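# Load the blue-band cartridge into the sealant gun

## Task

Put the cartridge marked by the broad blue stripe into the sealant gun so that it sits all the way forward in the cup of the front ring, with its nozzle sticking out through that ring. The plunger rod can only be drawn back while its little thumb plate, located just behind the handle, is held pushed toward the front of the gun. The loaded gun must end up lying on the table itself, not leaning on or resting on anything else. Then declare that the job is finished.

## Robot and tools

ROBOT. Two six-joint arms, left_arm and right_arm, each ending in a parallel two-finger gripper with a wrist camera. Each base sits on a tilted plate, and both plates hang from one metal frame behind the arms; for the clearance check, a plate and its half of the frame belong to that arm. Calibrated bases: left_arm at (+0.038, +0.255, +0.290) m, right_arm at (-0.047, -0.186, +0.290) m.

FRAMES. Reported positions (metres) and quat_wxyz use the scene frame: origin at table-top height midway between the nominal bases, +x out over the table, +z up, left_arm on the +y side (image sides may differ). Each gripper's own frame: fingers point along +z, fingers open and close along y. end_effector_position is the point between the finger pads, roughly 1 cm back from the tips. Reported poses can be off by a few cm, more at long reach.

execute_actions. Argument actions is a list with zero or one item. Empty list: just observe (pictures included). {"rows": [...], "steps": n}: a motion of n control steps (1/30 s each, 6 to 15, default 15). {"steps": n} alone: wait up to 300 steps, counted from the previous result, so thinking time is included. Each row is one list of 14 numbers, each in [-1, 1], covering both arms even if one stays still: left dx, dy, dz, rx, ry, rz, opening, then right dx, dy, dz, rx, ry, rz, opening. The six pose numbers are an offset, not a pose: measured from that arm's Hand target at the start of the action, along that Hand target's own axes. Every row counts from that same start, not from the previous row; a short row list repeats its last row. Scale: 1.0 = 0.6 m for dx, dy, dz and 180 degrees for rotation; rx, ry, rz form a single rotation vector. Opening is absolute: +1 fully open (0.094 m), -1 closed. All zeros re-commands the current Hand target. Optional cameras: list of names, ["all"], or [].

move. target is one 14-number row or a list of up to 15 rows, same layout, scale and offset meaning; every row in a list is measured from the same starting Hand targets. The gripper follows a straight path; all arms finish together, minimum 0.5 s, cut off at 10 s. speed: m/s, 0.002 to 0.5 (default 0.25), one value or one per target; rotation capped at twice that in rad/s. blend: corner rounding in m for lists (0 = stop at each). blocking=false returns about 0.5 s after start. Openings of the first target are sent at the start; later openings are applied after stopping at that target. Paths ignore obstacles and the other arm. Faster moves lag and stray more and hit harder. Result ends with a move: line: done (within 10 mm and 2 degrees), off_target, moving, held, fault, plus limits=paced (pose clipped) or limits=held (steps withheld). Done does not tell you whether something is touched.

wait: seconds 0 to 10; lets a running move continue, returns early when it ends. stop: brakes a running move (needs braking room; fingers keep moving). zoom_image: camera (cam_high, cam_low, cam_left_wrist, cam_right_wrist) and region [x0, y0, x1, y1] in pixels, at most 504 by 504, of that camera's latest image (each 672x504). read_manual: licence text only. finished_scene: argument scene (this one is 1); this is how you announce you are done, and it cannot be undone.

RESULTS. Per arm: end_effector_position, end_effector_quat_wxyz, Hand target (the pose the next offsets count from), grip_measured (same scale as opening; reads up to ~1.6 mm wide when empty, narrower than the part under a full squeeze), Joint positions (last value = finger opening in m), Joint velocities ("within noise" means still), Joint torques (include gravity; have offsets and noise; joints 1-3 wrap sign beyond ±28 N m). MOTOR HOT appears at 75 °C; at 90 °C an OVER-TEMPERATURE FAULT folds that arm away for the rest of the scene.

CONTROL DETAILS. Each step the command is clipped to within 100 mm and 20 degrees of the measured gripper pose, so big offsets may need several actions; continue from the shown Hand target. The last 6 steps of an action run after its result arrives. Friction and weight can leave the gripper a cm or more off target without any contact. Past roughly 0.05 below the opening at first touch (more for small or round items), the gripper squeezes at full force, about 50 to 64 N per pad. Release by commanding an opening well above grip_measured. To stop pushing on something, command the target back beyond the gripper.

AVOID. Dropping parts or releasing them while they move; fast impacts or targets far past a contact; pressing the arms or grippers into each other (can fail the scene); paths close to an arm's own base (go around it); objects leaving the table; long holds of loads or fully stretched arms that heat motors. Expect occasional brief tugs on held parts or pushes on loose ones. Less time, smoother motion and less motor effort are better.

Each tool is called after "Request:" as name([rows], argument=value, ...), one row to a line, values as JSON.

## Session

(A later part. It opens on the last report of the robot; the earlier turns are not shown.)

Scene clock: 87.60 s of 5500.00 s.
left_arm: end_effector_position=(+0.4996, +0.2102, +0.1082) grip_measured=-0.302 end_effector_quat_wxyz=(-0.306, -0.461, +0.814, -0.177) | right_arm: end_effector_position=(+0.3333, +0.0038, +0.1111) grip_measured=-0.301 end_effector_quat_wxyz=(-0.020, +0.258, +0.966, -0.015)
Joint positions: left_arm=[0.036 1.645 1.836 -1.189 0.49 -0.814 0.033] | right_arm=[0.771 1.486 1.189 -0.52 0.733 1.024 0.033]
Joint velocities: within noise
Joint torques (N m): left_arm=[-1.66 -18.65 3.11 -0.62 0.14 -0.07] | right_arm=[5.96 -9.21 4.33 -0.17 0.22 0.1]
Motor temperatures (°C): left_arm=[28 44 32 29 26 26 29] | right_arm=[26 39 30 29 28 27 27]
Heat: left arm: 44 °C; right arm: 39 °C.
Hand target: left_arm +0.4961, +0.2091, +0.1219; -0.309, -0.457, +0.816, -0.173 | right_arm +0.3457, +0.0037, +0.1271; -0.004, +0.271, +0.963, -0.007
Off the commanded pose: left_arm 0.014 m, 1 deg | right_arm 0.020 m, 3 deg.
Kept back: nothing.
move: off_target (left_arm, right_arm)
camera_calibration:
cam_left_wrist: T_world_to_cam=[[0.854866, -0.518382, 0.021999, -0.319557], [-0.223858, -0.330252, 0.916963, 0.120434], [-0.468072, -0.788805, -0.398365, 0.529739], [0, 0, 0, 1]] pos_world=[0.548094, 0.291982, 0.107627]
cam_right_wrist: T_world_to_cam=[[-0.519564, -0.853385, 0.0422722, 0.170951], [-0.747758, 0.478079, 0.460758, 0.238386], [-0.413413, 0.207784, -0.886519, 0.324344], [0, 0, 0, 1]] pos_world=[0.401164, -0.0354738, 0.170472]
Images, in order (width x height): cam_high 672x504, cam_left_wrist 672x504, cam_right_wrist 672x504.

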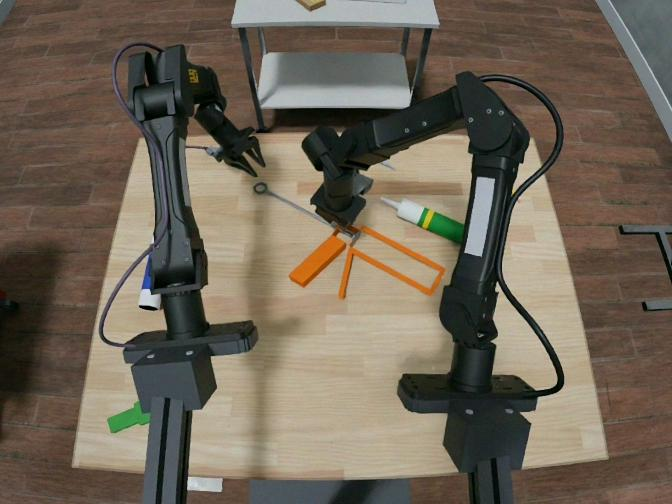

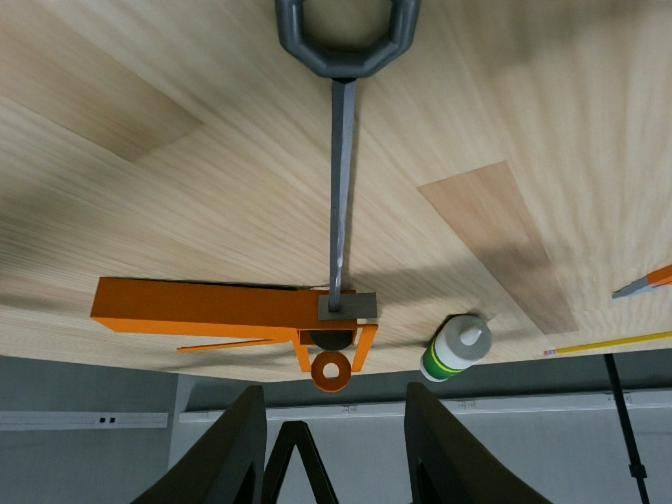

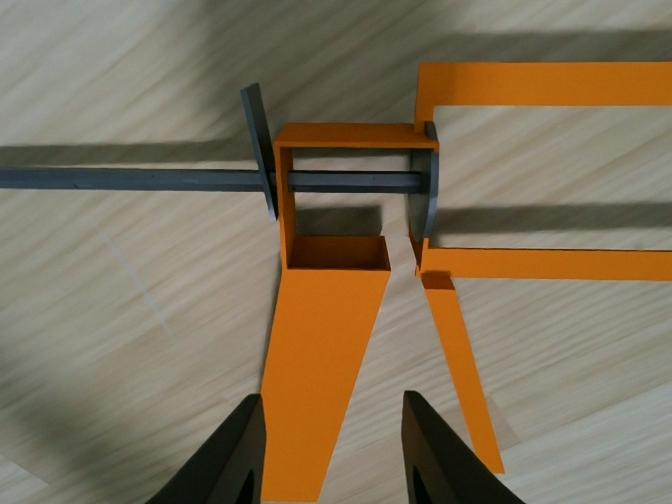

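Request:
move(target=[0.0105,0.411,-0.254,-0.117,-0.21,0.31,1,-0.185,-0.257,-0.252,0,0,0,0], speed=0.25)

Request:
zoom_image(camera="cam_left_wrist", region=[80, 0, 480, 400])

Request:
zoom_image(camera="cam_right_wrist", region=[150, 50, 650, 400])

Scene clock: 92.57 s of 5500.00 s.
left_arm: end_effector_position=(+0.3368, +0.4208, +0.2414) grip_measured=+0.998 end_effector_quat_wxyz=(-0.005, +0.005, +1.000, +0.010) | right_arm: end_effector_position=(+0.3553, -0.1768, +0.2665) grip_measured=-0.001 end_effector_quat_wxyz=(-0.018, +0.268, +0.963, -0.016)
Joint positions: left_arm=[1.264 0.844 0.945 -1.036 0.883 0.988 0.094] | right_arm=[0.527 0.828 1.277 -1.137 0.558 0.834 0.047]
Joint velocities: within noise
Joint torques (N m): left_arm=[1.61 -2.5 3.66 0.11 0.25 0.06] | right_arm=[-0.54 -7.91 7.28 -0.11 -0.1 -0.15]
Motor temperatures (°C): left_arm=[27 45 32 29 26 26 29] | right_arm=[26 40 30 29 28 27 27]
Heat: left arm: 45 °C; right arm: 40 °C.
Hand target: left_arm +0.3361, +0.4199, +0.2403; +0.000, -0.001, +1.000, -0.001 | right_arm +0.3617, -0.1841, +0.2803; -0.004, +0.271, +0.963, -0.007
Off the commanded pose: left_arm 0.002 m, 2 deg | right_arm 0.017 m, 2 deg.
Kept back: nothing.
move: off_target (right_arm)
camera_calibration:
cam_left_wrist: T_world_to_cam=[[-0.0262832, -0.999583, -0.0119444, 0.433254], [-0.900491, 0.0184859, 0.434483, 0.228964], [-0.434081, 0.0221754, -0.900601, 0.441278], [0, 0, 0, 1]] pos_world=[0.409117, 0.419055, 0.303109]
cam_right_wrist: T_world_to_cam=[[-0.536827, -0.84256, 0.0436847, 0.029309], [-0.739781, 0.494973, 0.45577, 0.271096], [-0.405636, 0.212353, -0.889025, 0.507435], [0, 0, 0, 1]] pos_world=[0.422119, -0.217246, 0.326285]

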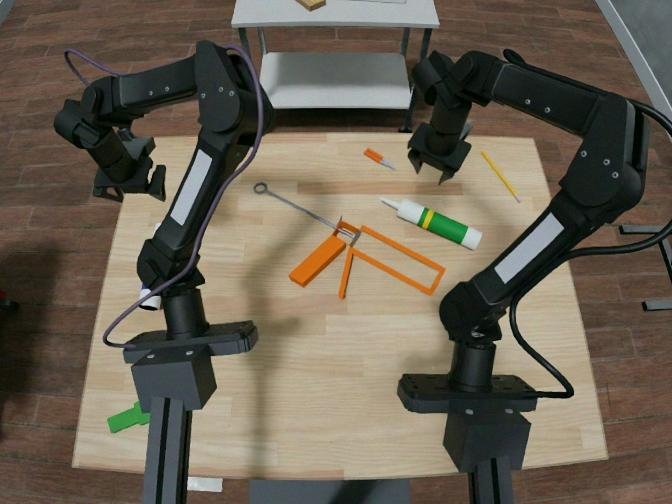

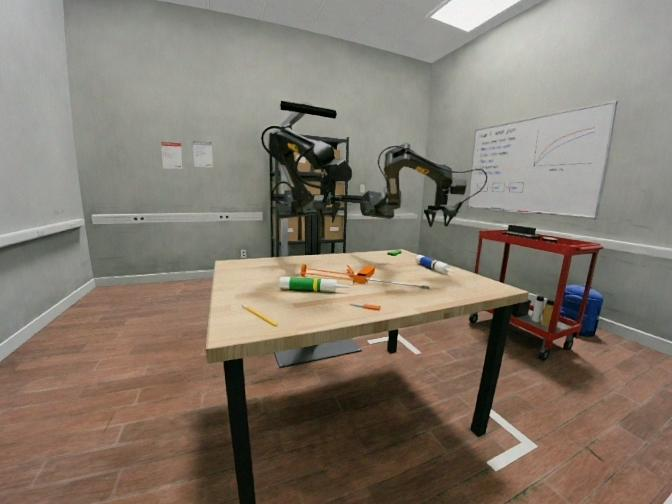

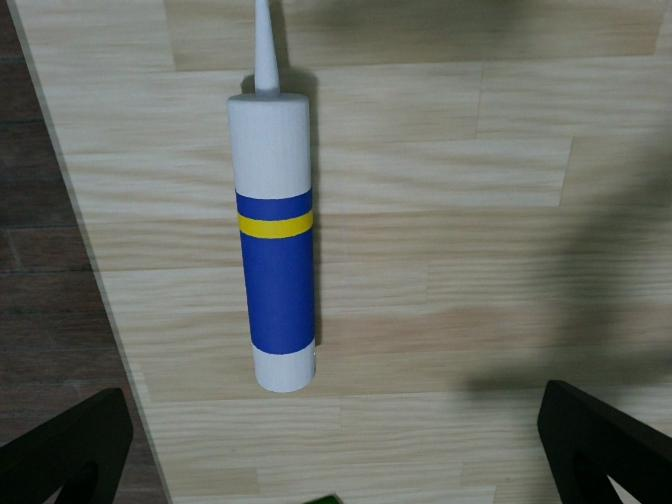

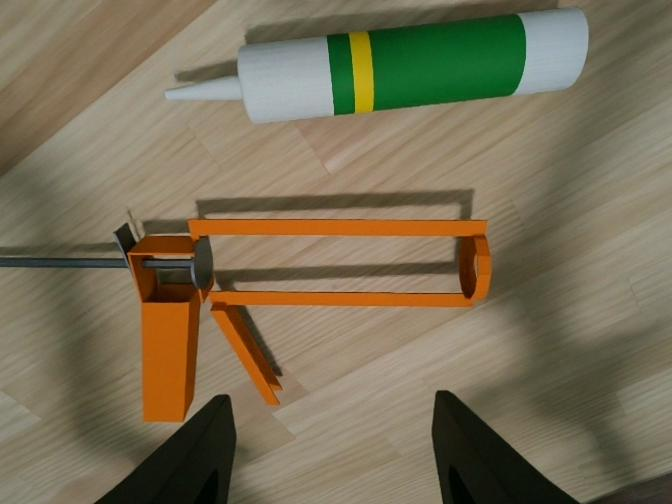

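Scaled by 1.260 from the camera's 672x504 image, which has a finer 960x720 frame.

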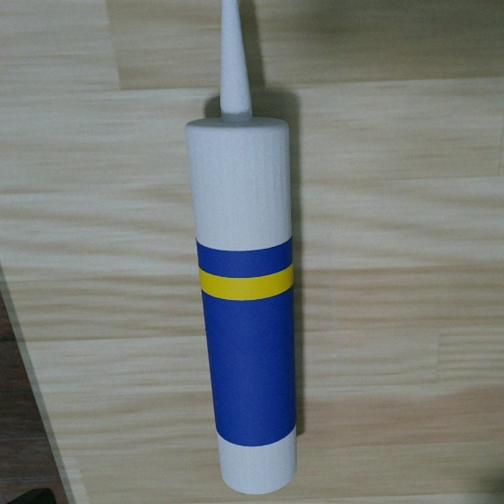

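Scaled by 1.008 from the camera's 672x504 image, which has a finer 960x720 frame.

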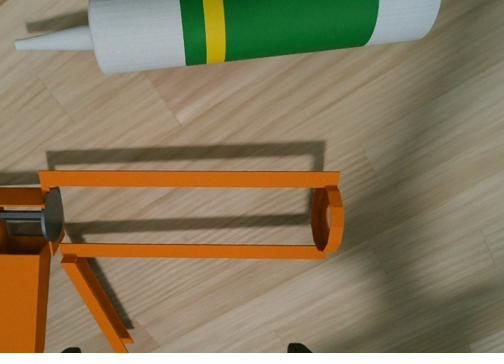

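Request:
execute_actions(actions=[], cameras=["all"])

Scene clock: 94.37 s of 5500.00 s.
left_arm: end_effector_position=(+0.3369, +0.4204, +0.2414) grip_measured=+0.998 end_effector_quat_wxyz=(-0.005, +0.006, +1.000, +0.009) | right_arm: end_effector_position=(+0.3549, -0.1767, +0.2665) grip_measured=-0.001 end_effector_quat_wxyz=(-0.019, +0.267, +0.963, -0.016)
Joint positions: left_arm=[1.264 0.844 0.945 -1.037 0.884 0.992 0.094] | right_arm=[0.527 0.828 1.277 -1.138 0.556 0.832 0.047]
Joint velocities: within noise
Joint torques (N m): left_arm=[1.61 -2.5 3.66 0.13 0.24 0.06] | right_arm=[-0.55 -7.91 7.27 -0.12 -0.09 -0.14]
Motor temperatures (°C): left_arm=[27 44 32 29 26 26 29] | right_arm=[26 40 30 29 28 27 27]
Heat: left arm: 44 °C; right arm: 40 °C.
Hand target: left_arm +0.3361, +0.4199, +0.2403; +0.000, -0.001, +1.000, -0.001 | right_arm +0.3617, -0.1841, +0.2803; -0.004, +0.271, +0.963, -0.007
Off the commanded pose: left_arm 0.001 m, 2 deg | right_arm 0.017 m, 2 deg.
Steps of this call (1-54: nothing new was sent). Readings (end_effector_position of left_arm | right_arm):
1: (+0.3368, +0.4208, +0.2414) | (+0.3553, -0.1768, +0.2665)
2: (+0.3366, +0.4206, +0.2414) | (+0.3553, -0.1768, +0.2665)
4: (+0.3369, +0.4204, +0.2414) | (+0.3553, -0.1768, +0.2665)
8: (+0.3369, +0.4204, +0.2414) | (+0.3553, -0.1768, +0.2665)
54: the state above
camera_calibration:
cam_left_wrist: T_world_to_cam=[[-0.0281536, -0.999551, -0.0102801, 0.433084], [-0.900754, 0.0209091, 0.433826, 0.228266], [-0.433416, 0.0214737, -0.900938, 0.441462], [0, 0, 0, 1]] pos_world=[0.409141, 0.418637, 0.303154]
cam_right_wrist: T_world_to_cam=[[-0.534846, -0.843823, 0.0436068, 0.0283243], [-0.740104, 0.492755, 0.457644, 0.269932], [-0.407659, 0.212496, -0.888065, 0.507737], [0, 0, 0, 1]] pos_world=[0.42191, -0.217002, 0.326135]

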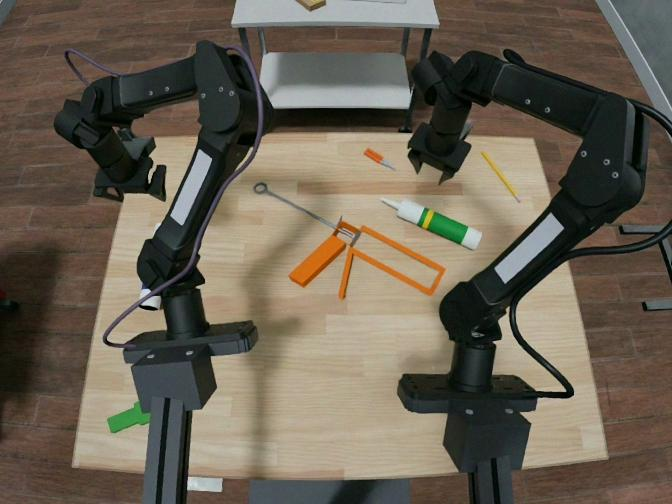

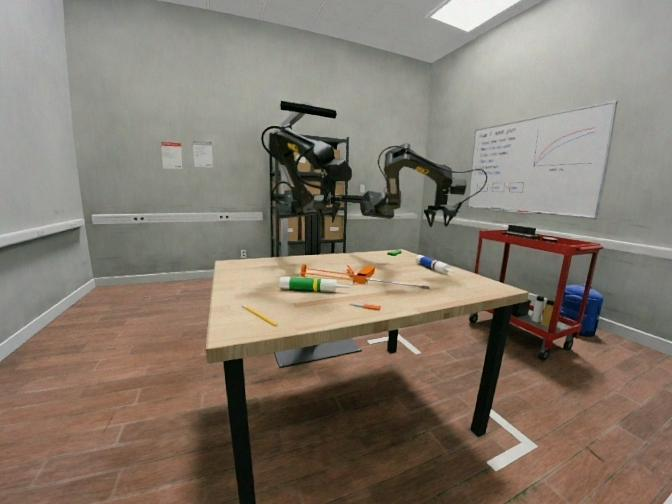

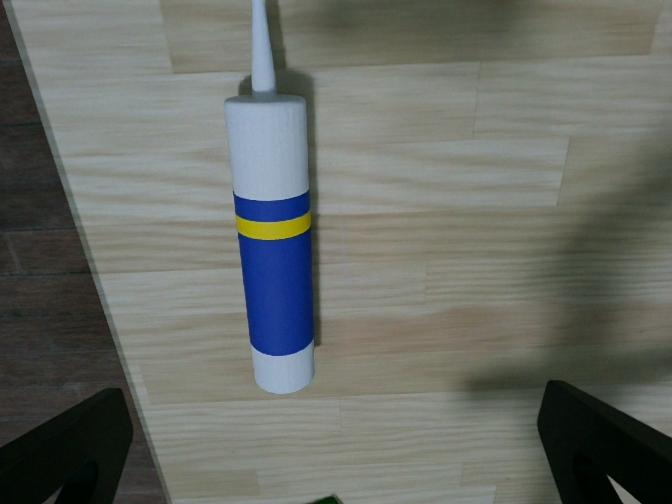

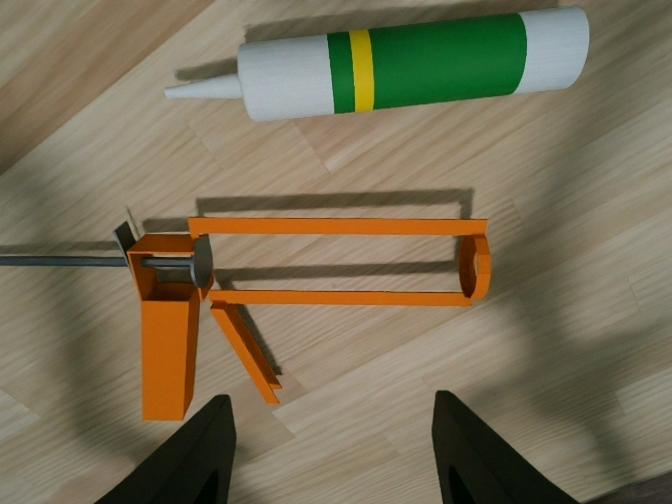

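Request:
zoom_image(camera="cam_right_wrist", region=[120, 190, 520, 430])

Request:
zoom_image(camera="cam_left_wrist", region=[200, 0, 400, 504])

Request:
zoom_image(camera="cam_low", region=[220, 240, 480, 340])

Scaled by 1.260 from the camera's 672x504 image, which has a finer 960x720 frame.

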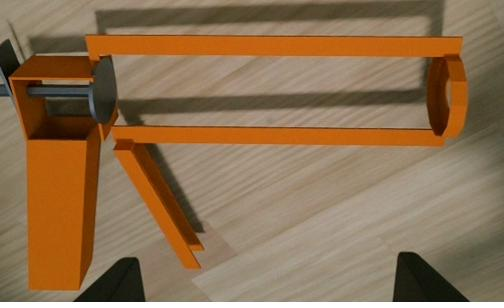

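Scaled by 1.000.

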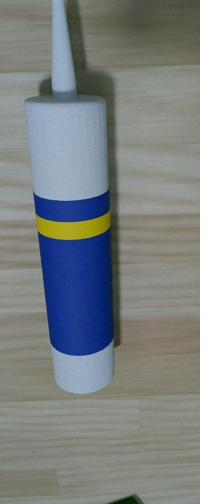

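Scaled by 1.938 from the camera's 672x504 image, which has a finer 960x720 frame.

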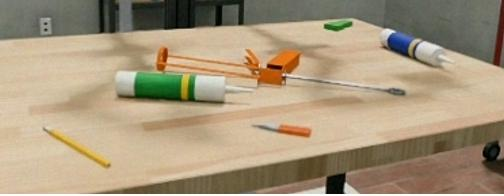

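Request:
move(target=[0.0435,0.0817,0.2005,0,0,0.0067,1,0.0192,-0.478,-0.033,0,0,0,0], speed=0.25)

Scene clock: 105.00 s of 5500.00 s.
left_arm: end_effector_position=(+0.3153, +0.4689, +0.1263) grip_measured=+0.998 end_effector_quat_wxyz=(+0.004, +0.015, +1.000, +0.004) | right_arm: end_effector_position=(+0.1950, -0.4198, +0.2986) grip_measured=-0.001 end_effector_quat_wxyz=(-0.020, +0.272, +0.962, -0.015)
Joint positions: left_arm=[0.984 1.172 0.756 -0.301 0.714 0.709 0.094] | right_arm=[-1.814 1.356 1.205 -1.565 -0.992 -1.311 0.047]
Joint velocities: within noise
Joint torques (N m): left_arm=[1.91 -4.97 1.85 0.46 -0.09 -0.07] | right_arm=[-4.55 -0.77 4.74 -0.11 -0.17 -0.14]
Motor temperatures (°C): left_arm=[27 39 31 29 26 26 29] | right_arm=[26 40 31 29 28 27 26]
Heat: left arm: 39 °C; right arm: 40 °C.
Hand target: left_arm +0.3100, +0.4688, +0.1200; +0.000, +0.010, +1.000, -0.001 | right_arm +0.2024, -0.4225, +0.3044; -0.004, +0.271, +0.963, -0.007
Off the commanded pose: left_arm 0.008 m, 1 deg | right_arm 0.010 m, 2 deg.
joint sent to its limit (right arm) — joint 4 (wrist pitch), lower limit.
Kept back: nothing.
move: done; limits=paced
camera_calibration:
cam_left_wrist: T_world_to_cam=[[-0.044718, -0.999, 0.000477655, 0.483326], [-0.907672, 0.0408297, 0.41769, 0.252614], [-0.417292, 0.0182447, -0.908589, 0.324719], [0, 0, 0, 1]] pos_world=[0.386406, 0.466604, 0.189291]
cam_right_wrist: T_world_to_cam=[[-0.543434, -0.838358, 0.0428464, -0.25955], [-0.734428, 0.499545, 0.459423, 0.257865], [-0.406565, 0.218199, -0.887183, 0.524615], [0, 0, 0, 1]] pos_world=[0.261625, -0.460881, 0.358082]

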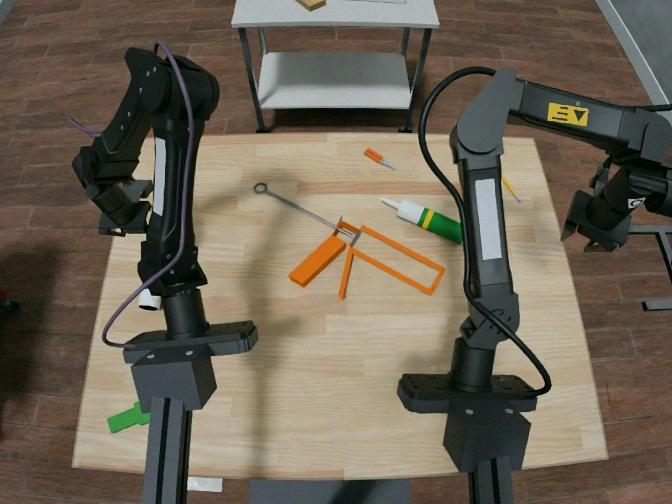

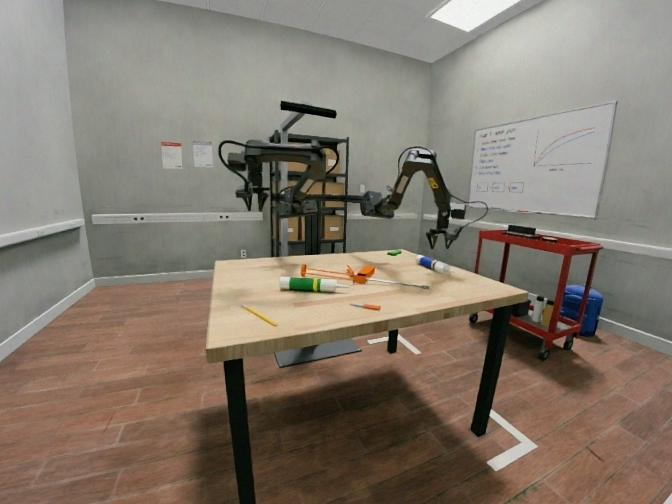

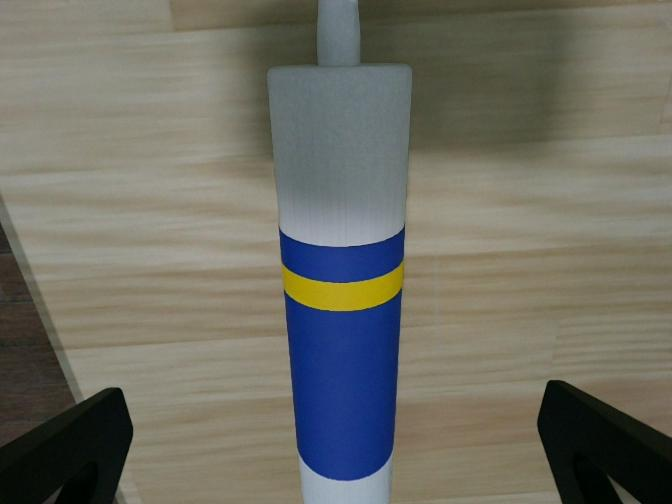

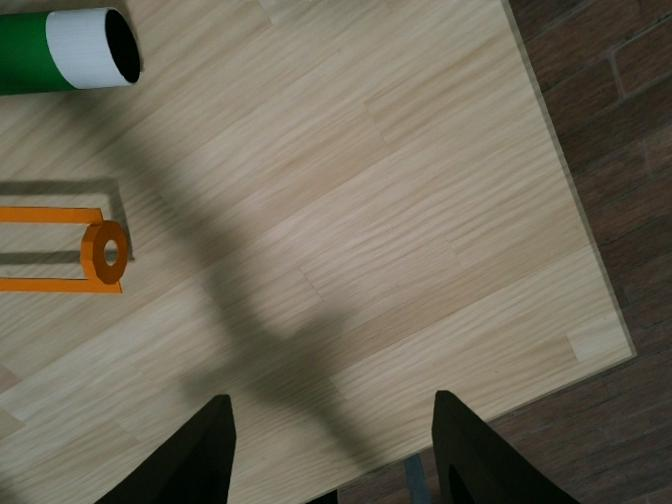

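Request:
zoom_image(camera="cam_right_wrist", region=[0, 180, 160, 320])

Scaled by 3.150 from the camera's 672x504 image, which has a finer 960x720 frame.

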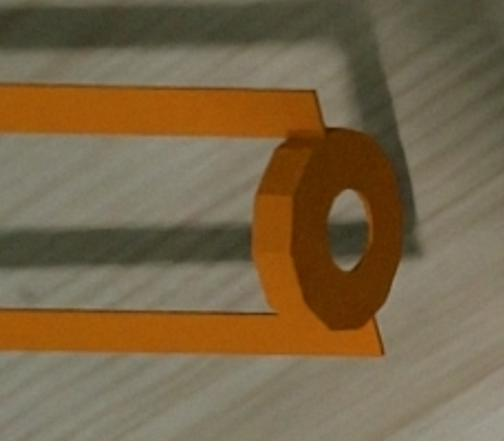

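Request:
move(target=[0,0,0.1667,0,0,0,1,0,0,0,0,0,0,0], speed=0.15, cameras=["cam_left_wrist"])

Scene clock: 107.30 s of 5500.00 s.
left_arm: end_effector_position=(+0.3128, +0.4681, +0.0273) grip_measured=+0.998 end_effector_quat_wxyz=(+0.002, +0.009, +1.000, +0.001) | right_arm: end_effector_position=(+0.1951, -0.4193, +0.2986) grip_measured=-0.001 end_effector_quat_wxyz=(-0.020, +0.272, +0.962, -0.014)
Joint positions: left_arm=[0.755 1.506 0.766 0.118 0.536 0.528 0.094] | right_arm=[-1.814 1.356 1.205 -1.568 -0.992 -1.312 0.047]
Joint velocities: within noise
Joint torques (N m): left_arm=[2.48 -6.16 1.35 0.49 -0.08 -0.07] | right_arm=[-4.55 -0.79 4.72 -0.11 -0.16 -0.14]
Motor temperatures (°C): left_arm=[27 38 31 29 26 26 29] | right_arm=[26 39 31 29 28 27 26]
Heat: left arm: 38 °C; right arm: 39 °C.
Hand target: left_arm +0.3099, +0.4687, +0.0199; +0.000, +0.010, +1.000, -0.001 | right_arm +0.2024, -0.4225, +0.3044; -0.004, +0.271, +0.963, -0.007
Off the commanded pose: left_arm 0.008 m, 0 deg | right_arm 0.010 m, 2 deg.
joint sent to its limit (right arm) — joint 4 (wrist pitch), lower limit.
Kept back: nothing.
move: done
camera_calibration:
cam_left_wrist: T_world_to_cam=[[-0.0342638, -0.999393, 0.00629993, 0.47924], [-0.906303, 0.0337279, 0.42128, 0.294615], [-0.421237, 0.00872502, -0.906909, 0.239388], [0, 0, 0, 1]] pos_world=[0.38427, 0.466924, 0.089968]
Images, in order (width x height): cam_left_wrist 672x504.

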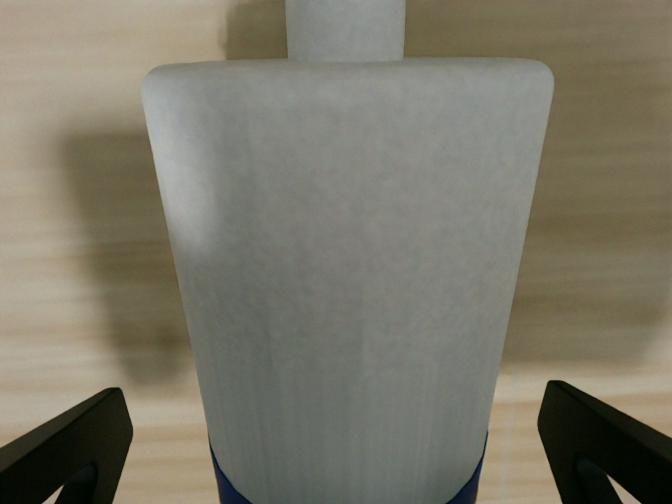

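Request:
move(target=[0,0,0.0167,0,0,0,1,0,0,0,0,0,0,0], speed=0.05, cameras=[])

Request:
move(target=[0,0,0.0167,0,0,0,1,0,0,0,0,0,0,0], speed=0.05, cameras=[])

Scene clock: 108.23 s of 5500.00 s.
left_arm: end_effector_position=(+0.3126, +0.4681, +0.0176) grip_measured=+0.998 end_effector_quat_wxyz=(+0.001, +0.015, +1.000, +0.001) | right_arm: end_effector_position=(+0.1952, -0.4190, +0.2986) grip_measured=-0.001 end_effector_quat_wxyz=(-0.020, +0.273, +0.962, -0.014)
Joint positions: left_arm=[0.738 1.543 0.777 0.149 0.522 0.528 0.094] | right_arm=[-1.814 1.356 1.205 -1.569 -0.992 -1.312 0.047]
Joint velocities: within noise
Joint torques (N m): left_arm=[2.51 -6.2 1.32 0.49 -0.1 -0.08] | right_arm=[-4.55 -0.79 4.71 -0.11 -0.16 -0.14]
Motor temperatures (°C): left_arm=[27 38 31 29 26 26 29] | right_arm=[26 39 31 29 28 27 26]
Heat: left arm: 38 °C; right arm: 39 °C.
Hand target: left_arm +0.3099, +0.4686, +0.0099; +0.000, +0.010, +1.000, -0.001 | right_arm +0.2024, -0.4225, +0.3044; -0.004, +0.271, +0.963, -0.007
Off the commanded pose: left_arm 0.008 m, 1 deg | right_arm 0.010 m, 2 deg.
joint sent to its limit (right arm) — joint 4 (wrist pitch), lower limit.
Kept back: nothing.
move: done
No camera images: "cameras" was empty.

Scene clock: 108.93 s of 5500.00 s.
left_arm: end_effector_position=(+0.3138, +0.4681, +0.0147) grip_measured=+0.998 end_effector_quat_wxyz=(+0.002, +0.013, +1.000, +0.002) | right_arm: end_effector_position=(+0.1952, -0.4190, +0.2986) grip_measured=-0.001 end_effector_quat_wxyz=(-0.020, +0.272, +0.962, -0.014)
Joint positions: left_arm=[0.731 1.553 0.782 0.159 0.516 0.518 0.094] | right_arm=[-1.814 1.356 1.205 -1.569 -0.992 -1.314 0.047]
Joint velocities: within noise
Joint torques (N m): left_arm=[1.76 -4.08 1.95 0.67 -0.14 -0.05] | right_arm=[-4.56 -0.8 4.7 -0.11 -0.17 -0.14]
Motor temperatures (°C): left_arm=[27 37 31 29 26 26 29] | right_arm=[26 39 31 29 28 27 26]
Heat: left arm: 37 °C; right arm: 39 °C.
Hand target: left_arm +0.3100, +0.4686, -0.0001; +0.000, +0.010, +1.000, -0.001 | right_arm +0.2024, -0.4225, +0.3044; -0.004, +0.271, +0.963, -0.007
Off the commanded pose: left_arm 0.015 m, 0 deg | right_arm 0.010 m, 2 deg.
joint sent to its limit (right arm) — joint 4 (wrist pitch), lower limit.
Kept back: nothing.
move: off_target (left_arm)
No camera images: "cameras" was empty.

Request:
move(target=[0,0,-0.0717,0,0,0,1,0,0,0,0,0,0,0], speed=0.08, cameras=[])

Scene clock: 110.23 s of 5500.00 s.
left_arm: end_effector_position=(+0.3079, +0.4696, +0.0368) grip_measured=+0.998 end_effector_quat_wxyz=(-0.006, +0.006, +1.000, +0.004) | right_arm: end_effector_position=(+0.1952, -0.4190, +0.2986) grip_measured=-0.001 end_effector_quat_wxyz=(-0.020, +0.272, +0.962, -0.014)
Joint positions: left_arm=[0.777 1.473 0.754 0.078 0.54 0.542 0.094] | right_arm=[-1.814 1.356 1.205 -1.569 -0.992 -1.314 0.047]
Joint velocities: within noise
Joint torques (N m): left_arm=[4.14 -10.62 0.64 0.17 0.22 0.06] | right_arm=[-4.56 -0.79 4.71 -0.11 -0.17 -0.13]
Motor temperatures (°C): left_arm=[27 37 31 29 26 26 29] | right_arm=[26 39 31 29 28 27 26]
Heat: left arm: 37 °C; right arm: 39 °C.
Hand target: left_arm +0.3099, +0.4687, +0.0429; +0.000, +0.010, +1.000, -0.001 | right_arm +0.2024, -0.4225, +0.3044; -0.004, +0.271, +0.963, -0.007
Off the commanded pose: left_arm 0.007 m, 1 deg | right_arm 0.010 m, 2 deg.
joint sent to its limit (right arm) — joint 4 (wrist pitch), lower limit.
Kept back: nothing.
move: done
No camera images: "cameras" was empty.

Request:
move(target=[0,-0.002,-0.0117,0,0,0,1,0,0,0,0,0,0,0], speed=0.08, cameras=[])

Request:
move(target=[0,0,0,0,0,0,0.2,0,0,0,0,0,0,0], speed=0.08, cameras=[])

Request:
move(target=[0,0,0,0,0,0,0.0,0,0,0,0,0,0,0], speed=0.08, cameras=["cam_left_wrist"])

Scene clock: 111.23 s of 5500.00 s.
left_arm: end_effector_position=(+0.3073, +0.4684, +0.0428) grip_measured=+0.998 end_effector_quat_wxyz=(-0.007, +0.005, +1.000, +0.003) | right_arm: end_effector_position=(+0.1952, -0.4190, +0.2986) grip_measured=-0.001 end_effector_quat_wxyz=(-0.020, +0.272, +0.962, -0.014)
Joint positions: left_arm=[0.787 1.449 0.747 0.053 0.55 0.55 0.094] | right_arm=[-1.814 1.356 1.205 -1.569 -0.992 -1.314 0.047]
Joint velocities: within noise
Joint torques (N m): left_arm=[4.16 -10.97 0.57 0.18 0.21 0.06] | right_arm=[-4.55 -0.79 4.71 -0.11 -0.17 -0.14]
Motor temperatures (°C): left_arm=[27 37 31 29 26 26 29] | right_arm=[26 38 31 29 28 27 26]
Heat: left arm: 37 °C; right arm: 38 °C.
Hand target: left_arm +0.3098, +0.4675, +0.0499; +0.000, +0.010, +1.000, -0.001 | right_arm +0.2024, -0.4225, +0.3044; -0.004, +0.271, +0.963, -0.007
Off the commanded pose: left_arm 0.008 m, 1 deg | right_arm 0.010 m, 2 deg.
joint sent to its limit (right arm) — joint 4 (wrist pitch), lower limit.
Kept back: nothing.
move: done
No camera images: "cameras" was empty.

Scene clock: 111.93 s of 5500.00 s.
left_arm: end_effector_position=(+0.3067, +0.4680, +0.0428) grip_measured=+0.202 end_effector_quat_wxyz=(-0.008, +0.005, +1.000, +0.002) | right_arm: end_effector_position=(+0.1952, -0.4190, +0.2986) grip_measured=-0.001 end_effector_quat_wxyz=(-0.020, +0.271, +0.962, -0.014)
Joint positions: left_arm=[0.787 1.449 0.747 0.05 0.55 0.551 0.056] | right_arm=[-1.814 1.356 1.205 -1.569 -0.992 -1.315 0.047]
Joint velocities: within noise
Joint torques (N m): left_arm=[4.16 -10.97 0.57 0.15 0.22 0.06] | right_arm=[-4.55 -0.8 4.71 -0.11 -0.17 -0.14]
Motor temperatures (°C): left_arm=[27 38 31 29 26 26 29] | right_arm=[26 38 31 29 28 27 26]
Heat: left arm: 38 °C; right arm: 38 °C.
Hand target: left_arm +0.3098, +0.4675, +0.0499; +0.000, +0.010, +1.000, -0.001 | right_arm +0.2024, -0.4225, +0.3044; -0.004, +0.271, +0.963, -0.007
Off the commanded pose: left_arm 0.008 m, 1 deg | right_arm 0.010 m, 2 deg.
joint sent to its limit (right arm) — joint 4 (wrist pitch), lower limit.
Kept back: nothing.
move: done
No camera images: "cameras" was empty.

Scene clock: 112.63 s of 5500.00 s.
left_arm: end_effector_position=(+0.3070, +0.4666, +0.0428) grip_measured=+0.001 end_effector_quat_wxyz=(-0.007, +0.007, +1.000, -0.002) | right_arm: end_effector_position=(+0.1952, -0.4190, +0.2986) grip_measured=-0.001 end_effector_quat_wxyz=(-0.020, +0.271, +0.962, -0.014)
Joint positions: left_arm=[0.787 1.449 0.746 0.049 0.557 0.556 0.047] | right_arm=[-1.814 1.356 1.205 -1.569 -0.992 -1.315 0.047]
Joint velocities: left_arm=[0.017 -0.007 0.007 -0.007 -0.037 -0.007 0.009] | right_arm=[within noise]
Joint torques (N m): left_arm=[4.15 -10.96 0.61 0.16 0.15 0.05] | right_arm=[-4.56 -0.79 4.72 -0.11 -0.16 -0.14]
Motor temperatures (°C): left_arm=[27 38 31 29 26 26 29] | right_arm=[26 38 31 29 28 27 26]
Heat: left arm: 38 °C; right arm: 38 °C.
Hand target: left_arm +0.3098, +0.4675, +0.0499; +0.000, +0.010, +1.000, -0.001 | right_arm +0.2024, -0.4225, +0.3044; -0.004, +0.271, +0.963, -0.007
Off the commanded pose: left_arm 0.008 m, 1 deg | right_arm 0.010 m, 2 deg.
joint sent to its limit (right arm) — joint 4 (wrist pitch), lower limit.
Kept back: nothing.
move: done
camera_calibration:
cam_left_wrist: T_world_to_cam=[[-0.0291608, -0.999508, 0.0115339, 0.475701], [-0.899321, 0.031271, 0.436169, 0.281192], [-0.436315, 0.00234632, -0.899791, 0.258311], [0, 0, 0, 1]] pos_world=[0.379458, 0.466068, 0.104292]
Images, in order (width x height): cam_left_wrist 672x504.

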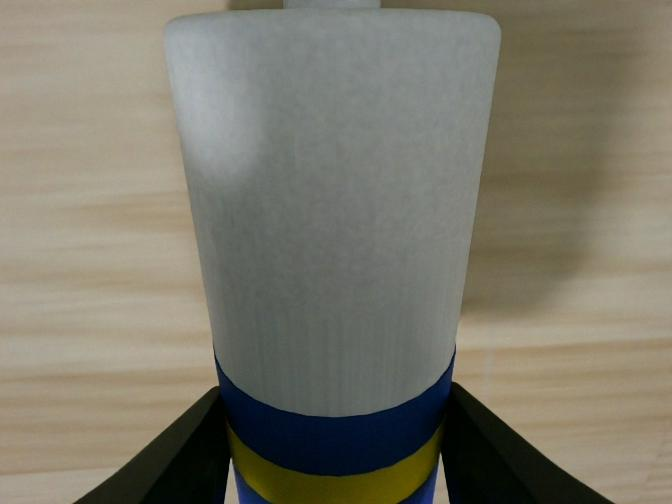

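Request:
move(target=[0,0,0,0,0,0,-0.2,0,0,0,0,0,0,0], speed=0.08, cameras=[])

Request:
move(target=[0,0,-0.2,0,0,0,-0.2,0,0,0,0,0,0,0], speed=0.12, cameras=["cam_left_wrist","cam_high"])

Scene clock: 113.57 s of 5500.00 s.
left_arm: end_effector_position=(+0.3070, +0.4666, +0.0428) grip_measured=-0.022 end_effector_quat_wxyz=(-0.007, +0.007, +1.000, -0.002) | right_arm: end_effector_position=(+0.1952, -0.4190, +0.2986) grip_measured=-0.001 end_effector_quat_wxyz=(-0.020, +0.271, +0.962, -0.014)
Joint positions: left_arm=[0.787 1.449 0.746 0.049 0.557 0.556 0.046] | right_arm=[-1.814 1.356 1.205 -1.569 -0.992 -1.315 0.047]
Joint velocities: within noise
Joint torques (N m): left_arm=[4.15 -10.96 0.61 0.16 0.15 0.06] | right_arm=[-4.55 -0.79 4.72 -0.11 -0.16 -0.14]
Motor temperatures (°C): left_arm=[27 38 31 29 26 26 29] | right_arm=[26 38 31 29 28 27 26]
Heat: left arm: 38 °C; right arm: 38 °C.
Hand target: left_arm +0.3098, +0.4675, +0.0499; +0.000, +0.010, +1.000, -0.001 | right_arm +0.2024, -0.4225, +0.3044; -0.004, +0.271, +0.963, -0.007
Off the commanded pose: left_arm 0.008 m, 1 deg | right_arm 0.010 m, 2 deg.
joint sent to its limit (right arm) — joint 4 (wrist pitch), lower limit.
Kept back: nothing.
move: done
No camera images: "cameras" was empty.

Scene clock: 115.30 s of 5500.00 s.
left_arm: end_effector_position=(+0.3022, +0.4665, +0.1639) grip_measured=-0.198 end_effector_quat_wxyz=(-0.012, +0.001, +1.000, -0.001) | right_arm: end_effector_position=(+0.1952, -0.4190, +0.2986) grip_measured=-0.001 end_effector_quat_wxyz=(-0.020, +0.271, +0.962, -0.014)
Joint positions: left_arm=[1.126 1.099 0.792 -0.546 0.8 0.849 0.038] | right_arm=[-1.814 1.356 1.205 -1.569 -0.992 -1.315 0.047]
Joint velocities: within noise
Joint torques (N m): left_arm=[3.45 -6.98 4.31 0.12 0.23 0.07] | right_arm=[-4.55 -0.79 4.72 -0.11 -0.17 -0.14]
Motor temperatures (°C): left_arm=[28 38 31 29 26 26 29] | right_arm=[26 38 31 29 28 27 26]
Heat: left arm: 38 °C; right arm: 38 °C.
Hand target: left_arm +0.3099, +0.4676, +0.1700; +0.000, +0.010, +1.000, -0.001 | right_arm +0.2024, -0.4225, +0.3044; -0.004, +0.271, +0.963, -0.007
Off the commanded pose: left_arm 0.010 m, 2 deg | right_arm 0.010 m, 2 deg.
joint sent to its limit (right arm) — joint 4 (wrist pitch), lower limit.
Kept back: nothing.
move: done
camera_calibration:
cam_left_wrist: T_world_to_cam=[[-0.0180334, -0.999772, 0.0114604, 0.470862], [-0.894887, 0.0212516, 0.445787, 0.225782], [-0.445929, -0.00221665, -0.895066, 0.369441], [0, 0, 0, 1]] pos_world=[0.375285, 0.466775, 0.224627]
Images, in order (width x height): cam_high 672x504, cam_left_wrist 672x504.

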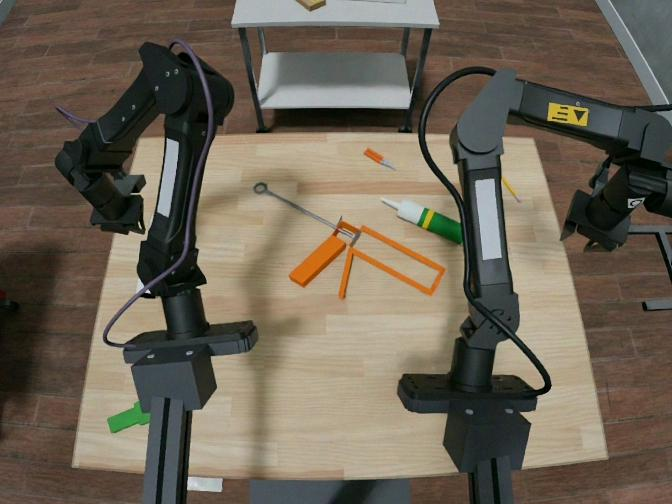

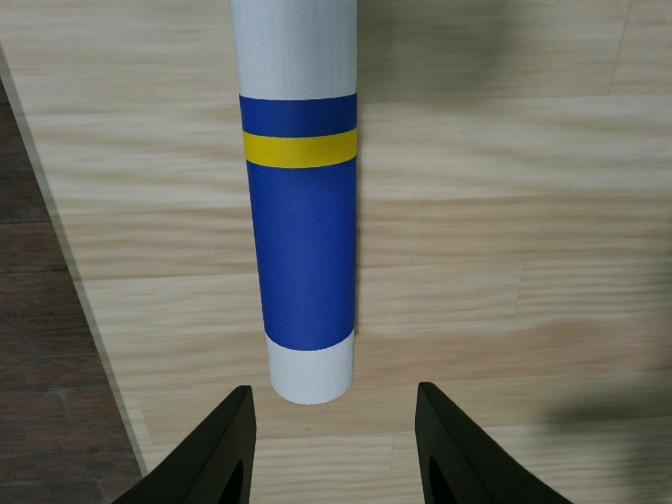

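Request:
move([
  [0.055,0.026,0.1,0,0,-0.0064,1,0,0,0,0,0,0,0],
  [0.055,0.026,0.22,0,0,-0.0064,1,0,0,0,0,0,0,0],
], speed=0.12, cameras=["cam_left_wrist"])

Scene clock: 118.67 s of 5500.00 s.
left_arm: end_effector_position=(+0.2795, +0.4829, +0.0441) grip_measured=+0.998 end_effector_quat_wxyz=(+0.001, -0.001, +1.000, +0.001) | right_arm: end_effector_position=(+0.1952, -0.4190, +0.2986) grip_measured=-0.001 end_effector_quat_wxyz=(-0.020, +0.271, +0.962, -0.014)
Joint positions: left_arm=[0.879 1.509 0.701 0.135 0.634 0.599 0.094] | right_arm=[-1.814 1.356 1.205 -1.569 -0.992 -1.315 0.047]
Joint velocities: within noise
Joint torques (N m): left_arm=[2.91 -5.48 1.17 0.46 -0.08 -0.06] | right_arm=[-4.56 -0.77 4.72 -0.11 -0.17 -0.14]
Motor temperatures (°C): left_arm=[28 37 31 29 26 26 29] | right_arm=[26 37 30 29 28 27 26]
Heat: left arm: 37 °C; right arm: 37 °C.
Hand target: left_arm +0.2771, +0.4837, +0.0379; +0.000, -0.001, +1.000, -0.001 | right_arm +0.2024, -0.4225, +0.3044; -0.004, +0.271, +0.963, -0.007
Off the commanded pose: left_arm 0.007 m, 0 deg | right_arm 0.010 m, 2 deg.
joint sent to its limit (right arm) — joint 4 (wrist pitch), lower limit.
Kept back: nothing.
move: done
camera_calibration:
cam_left_wrist: T_world_to_cam=[[-0.0139002, -0.999884, 0.00621678, 0.487374], [-0.906103, 0.0152252, 0.422784, 0.265601], [-0.422829, 0.000243749, -0.906209, 0.245037], [0, 0, 0, 1]] pos_world=[0.351045, 0.483214, 0.106733]
Images, in order (width x height): cam_left_wrist 672x504.

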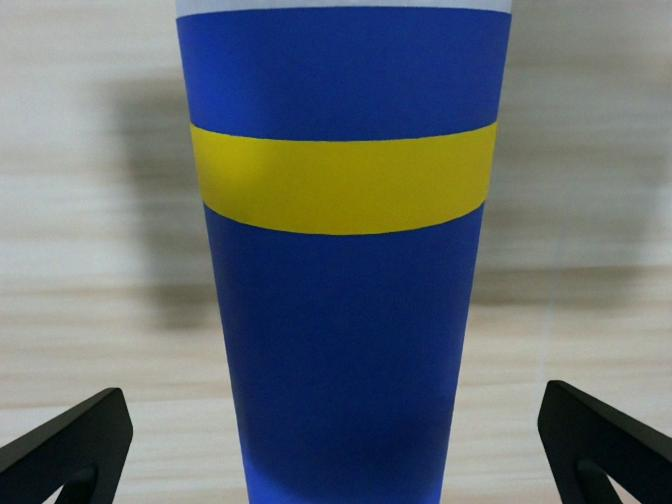

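Request:
move(target=[0,0,0.018,0,0,0,1,0,0,0,0,0,0,0], speed=0.08, cameras=[])

Request:
move(target=[0,0,0,0,0,0,0.12,0,0,0,0,0,0,0], speed=0.08, cameras=[])

Request:
move(target=[0,0,0,0,0,0,-0.2,0,0,0,0,0,0,0], speed=0.08, cameras=["cam_left_wrist"])

Scene clock: 119.80 s of 5500.00 s.
left_arm: end_effector_position=(+0.2800, +0.4832, +0.0338) grip_measured=+0.998 end_effector_quat_wxyz=(+0.001, +0.005, +1.000, +0.001) | right_arm: end_effector_position=(+0.1952, -0.4190, +0.2986) grip_measured=-0.001 end_effector_quat_wxyz=(-0.020, +0.271, +0.962, -0.014)
Joint positions: left_arm=[0.857 1.548 0.711 0.175 0.617 0.593 0.094] | right_arm=[-1.814 1.356 1.205 -1.569 -0.992 -1.315 0.047]
Joint velocities: within noise
Joint torques (N m): left_arm=[2.93 -5.55 1.05 0.46 -0.1 -0.05] | right_arm=[-4.56 -0.77 4.72 -0.11 -0.17 -0.14]
Motor temperatures (°C): left_arm=[28 37 31 29 26 26 29] | right_arm=[26 37 30 29 28 27 26]
Heat: left arm: 37 °C; right arm: 37 °C.
Hand target: left_arm +0.2772, +0.4837, +0.0271; +0.000, +0.000, +1.000, -0.001 | right_arm +0.2024, -0.4225, +0.3044; -0.004, +0.271, +0.963, -0.007
Off the commanded pose: left_arm 0.007 m, 1 deg | right_arm 0.010 m, 2 deg.
joint sent to its limit (right arm) — joint 4 (wrist pitch), lower limit.
Kept back: nothing.
move: done
No camera images: "cameras" was empty.

Scene clock: 120.50 s of 5500.00 s.
left_arm: end_effector_position=(+0.2804, +0.4836, +0.0336) grip_measured=+0.122 end_effector_quat_wxyz=(+0.002, +0.002, +1.000, +0.003) | right_arm: end_effector_position=(+0.1952, -0.4190, +0.2986) grip_measured=-0.001 end_effector_quat_wxyz=(-0.020, +0.271, +0.962, -0.014)
Joint positions: left_arm=[0.856 1.548 0.711 0.178 0.614 0.584 0.053] | right_arm=[-1.814 1.356 1.205 -1.569 -0.992 -1.315 0.047]
Joint velocities: within noise
Joint torques (N m): left_arm=[3.03 -5.56 1.06 0.46 -0.07 -0.07] | right_arm=[-4.56 -0.79 4.71 -0.11 -0.17 -0.14]
Motor temperatures (°C): left_arm=[28 36 31 29 26 26 29] | right_arm=[26 37 30 29 28 27 26]
Heat: left arm: 36 °C; right arm: 37 °C.
Hand target: left_arm +0.2772, +0.4837, +0.0271; +0.000, +0.000, +1.000, -0.001 | right_arm +0.2024, -0.4225, +0.3044; -0.004, +0.271, +0.963, -0.007
Off the commanded pose: left_arm 0.007 m, 0 deg | right_arm 0.010 m, 2 deg.
joint sent to its limit (right arm) — joint 4 (wrist pitch), lower limit.
Kept back: nothing.
move: done
No camera images: "cameras" was empty.

Scene clock: 121.20 s of 5500.00 s.
left_arm: end_effector_position=(+0.2806, +0.4834, +0.0336) grip_measured=+0.038 end_effector_quat_wxyz=(+0.002, +0.002, +1.000, +0.002) | right_arm: end_effector_position=(+0.1952, -0.4190, +0.2986) grip_measured=-0.001 end_effector_quat_wxyz=(-0.020, +0.271, +0.962, -0.014)
Joint positions: left_arm=[0.856 1.548 0.711 0.178 0.616 0.584 0.049] | right_arm=[-1.814 1.356 1.205 -1.569 -0.992 -1.315 0.047]
Joint velocities: within noise
Joint torques (N m): left_arm=[3.02 -5.56 1.05 0.46 -0.07 -0.07] | right_arm=[-4.55 -0.79 4.71 -0.11 -0.17 -0.14]
Motor temperatures (°C): left_arm=[28 36 31 29 26 26 29] | right_arm=[26 37 30 29 28 27 26]
Heat: left arm: 36 °C; right arm: 37 °C.
Hand target: left_arm +0.2772, +0.4837, +0.0271; +0.000, +0.000, +1.000, -0.001 | right_arm +0.2024, -0.4225, +0.3044; -0.004, +0.271, +0.963, -0.007
Off the commanded pose: left_arm 0.007 m, 0 deg | right_arm 0.010 m, 2 deg.
joint sent to its limit (right arm) — joint 4 (wrist pitch), lower limit.
Kept back: nothing.
move: done
camera_calibration:
cam_left_wrist: T_world_to_cam=[[-0.018635, -0.999817, 0.00427231, 0.489258], [-0.907114, 0.0187038, 0.420469, 0.26971], [-0.420472, 0.00395996, -0.907297, 0.233492], [0, 0, 0, 1]] pos_world=[0.351951, 0.483199, 0.0963514]
Images, in order (width x height): cam_left_wrist 672x504.

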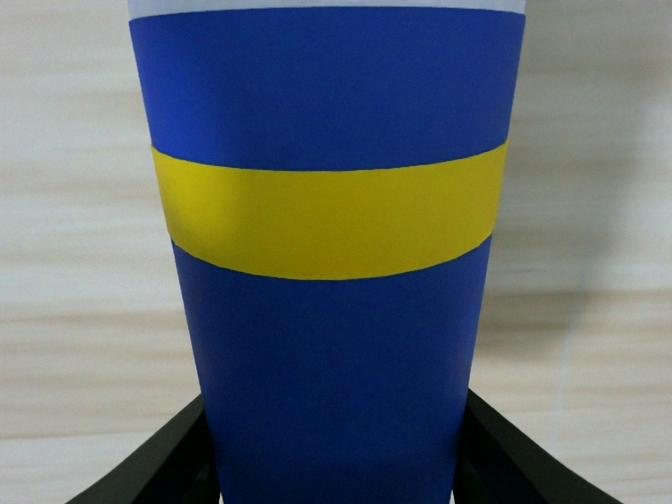

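Request:
move(target=[0,0,-0.2,0,0,0,-0.6,0,0,0,0,0,0,0], speed=0.12, cameras=["cam_left_wrist","cam_low"])

Scene clock: 123.17 s of 5500.00 s.
left_arm: end_effector_position=(+0.2661, +0.4793, +0.1375) grip_measured=+0.037 end_effector_quat_wxyz=(-0.017, -0.012, +1.000, -0.007) | right_arm: end_effector_position=(+0.1952, -0.4190, +0.2986) grip_measured=-0.001 end_effector_quat_wxyz=(-0.020, +0.271, +0.962, -0.014)
Joint positions: left_arm=[1.148 1.232 0.713 -0.376 0.813 0.864 0.049] | right_arm=[-1.814 1.356 1.205 -1.569 -0.992 -1.315 0.047]
Joint velocities: within noise
Joint torques (N m): left_arm=[4.97 -8.17 3.78 0.08 0.34 0.09] | right_arm=[-4.55 -0.79 4.71 -0.11 -0.17 -0.14]
Motor temperatures (°C): left_arm=[28 36 31 29 26 26 29] | right_arm=[26 36 30 29 28 27 26]
Heat: left arm: 36 °C; right arm: 36 °C.
Hand target: left_arm +0.2772, +0.4839, +0.1471; +0.000, +0.000, +1.000, -0.001 | right_arm +0.2024, -0.4225, +0.3044; -0.004, +0.271, +0.963, -0.007
Off the commanded pose: left_arm 0.015 m, 3 deg | right_arm 0.010 m, 2 deg.
joint sent to its limit (right arm) — joint 4 (wrist pitch), lower limit.
Kept back: nothing.
move: off_target (left_arm)
camera_calibration:
cam_left_wrist: T_world_to_cam=[[0.00844311, -0.999704, 0.0228056, 0.474654], [-0.890247, 0.00287165, 0.45547, 0.211291], [-0.455401, -0.0241482, -0.889959, 0.342065], [0, 0, 0, 1]] pos_world=[0.33987, 0.482167, 0.197362]
Images, in order (width x height): cam_low 672x504, cam_left_wrist 672x504.

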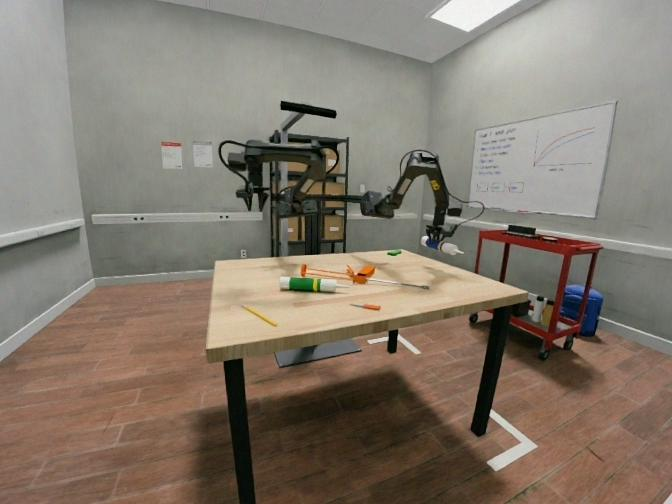

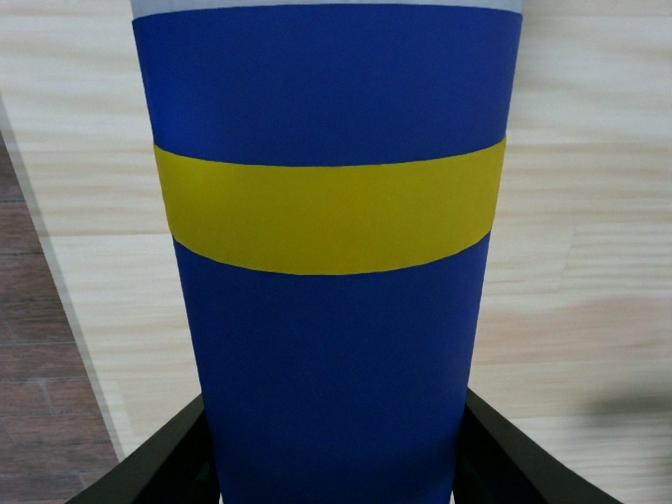

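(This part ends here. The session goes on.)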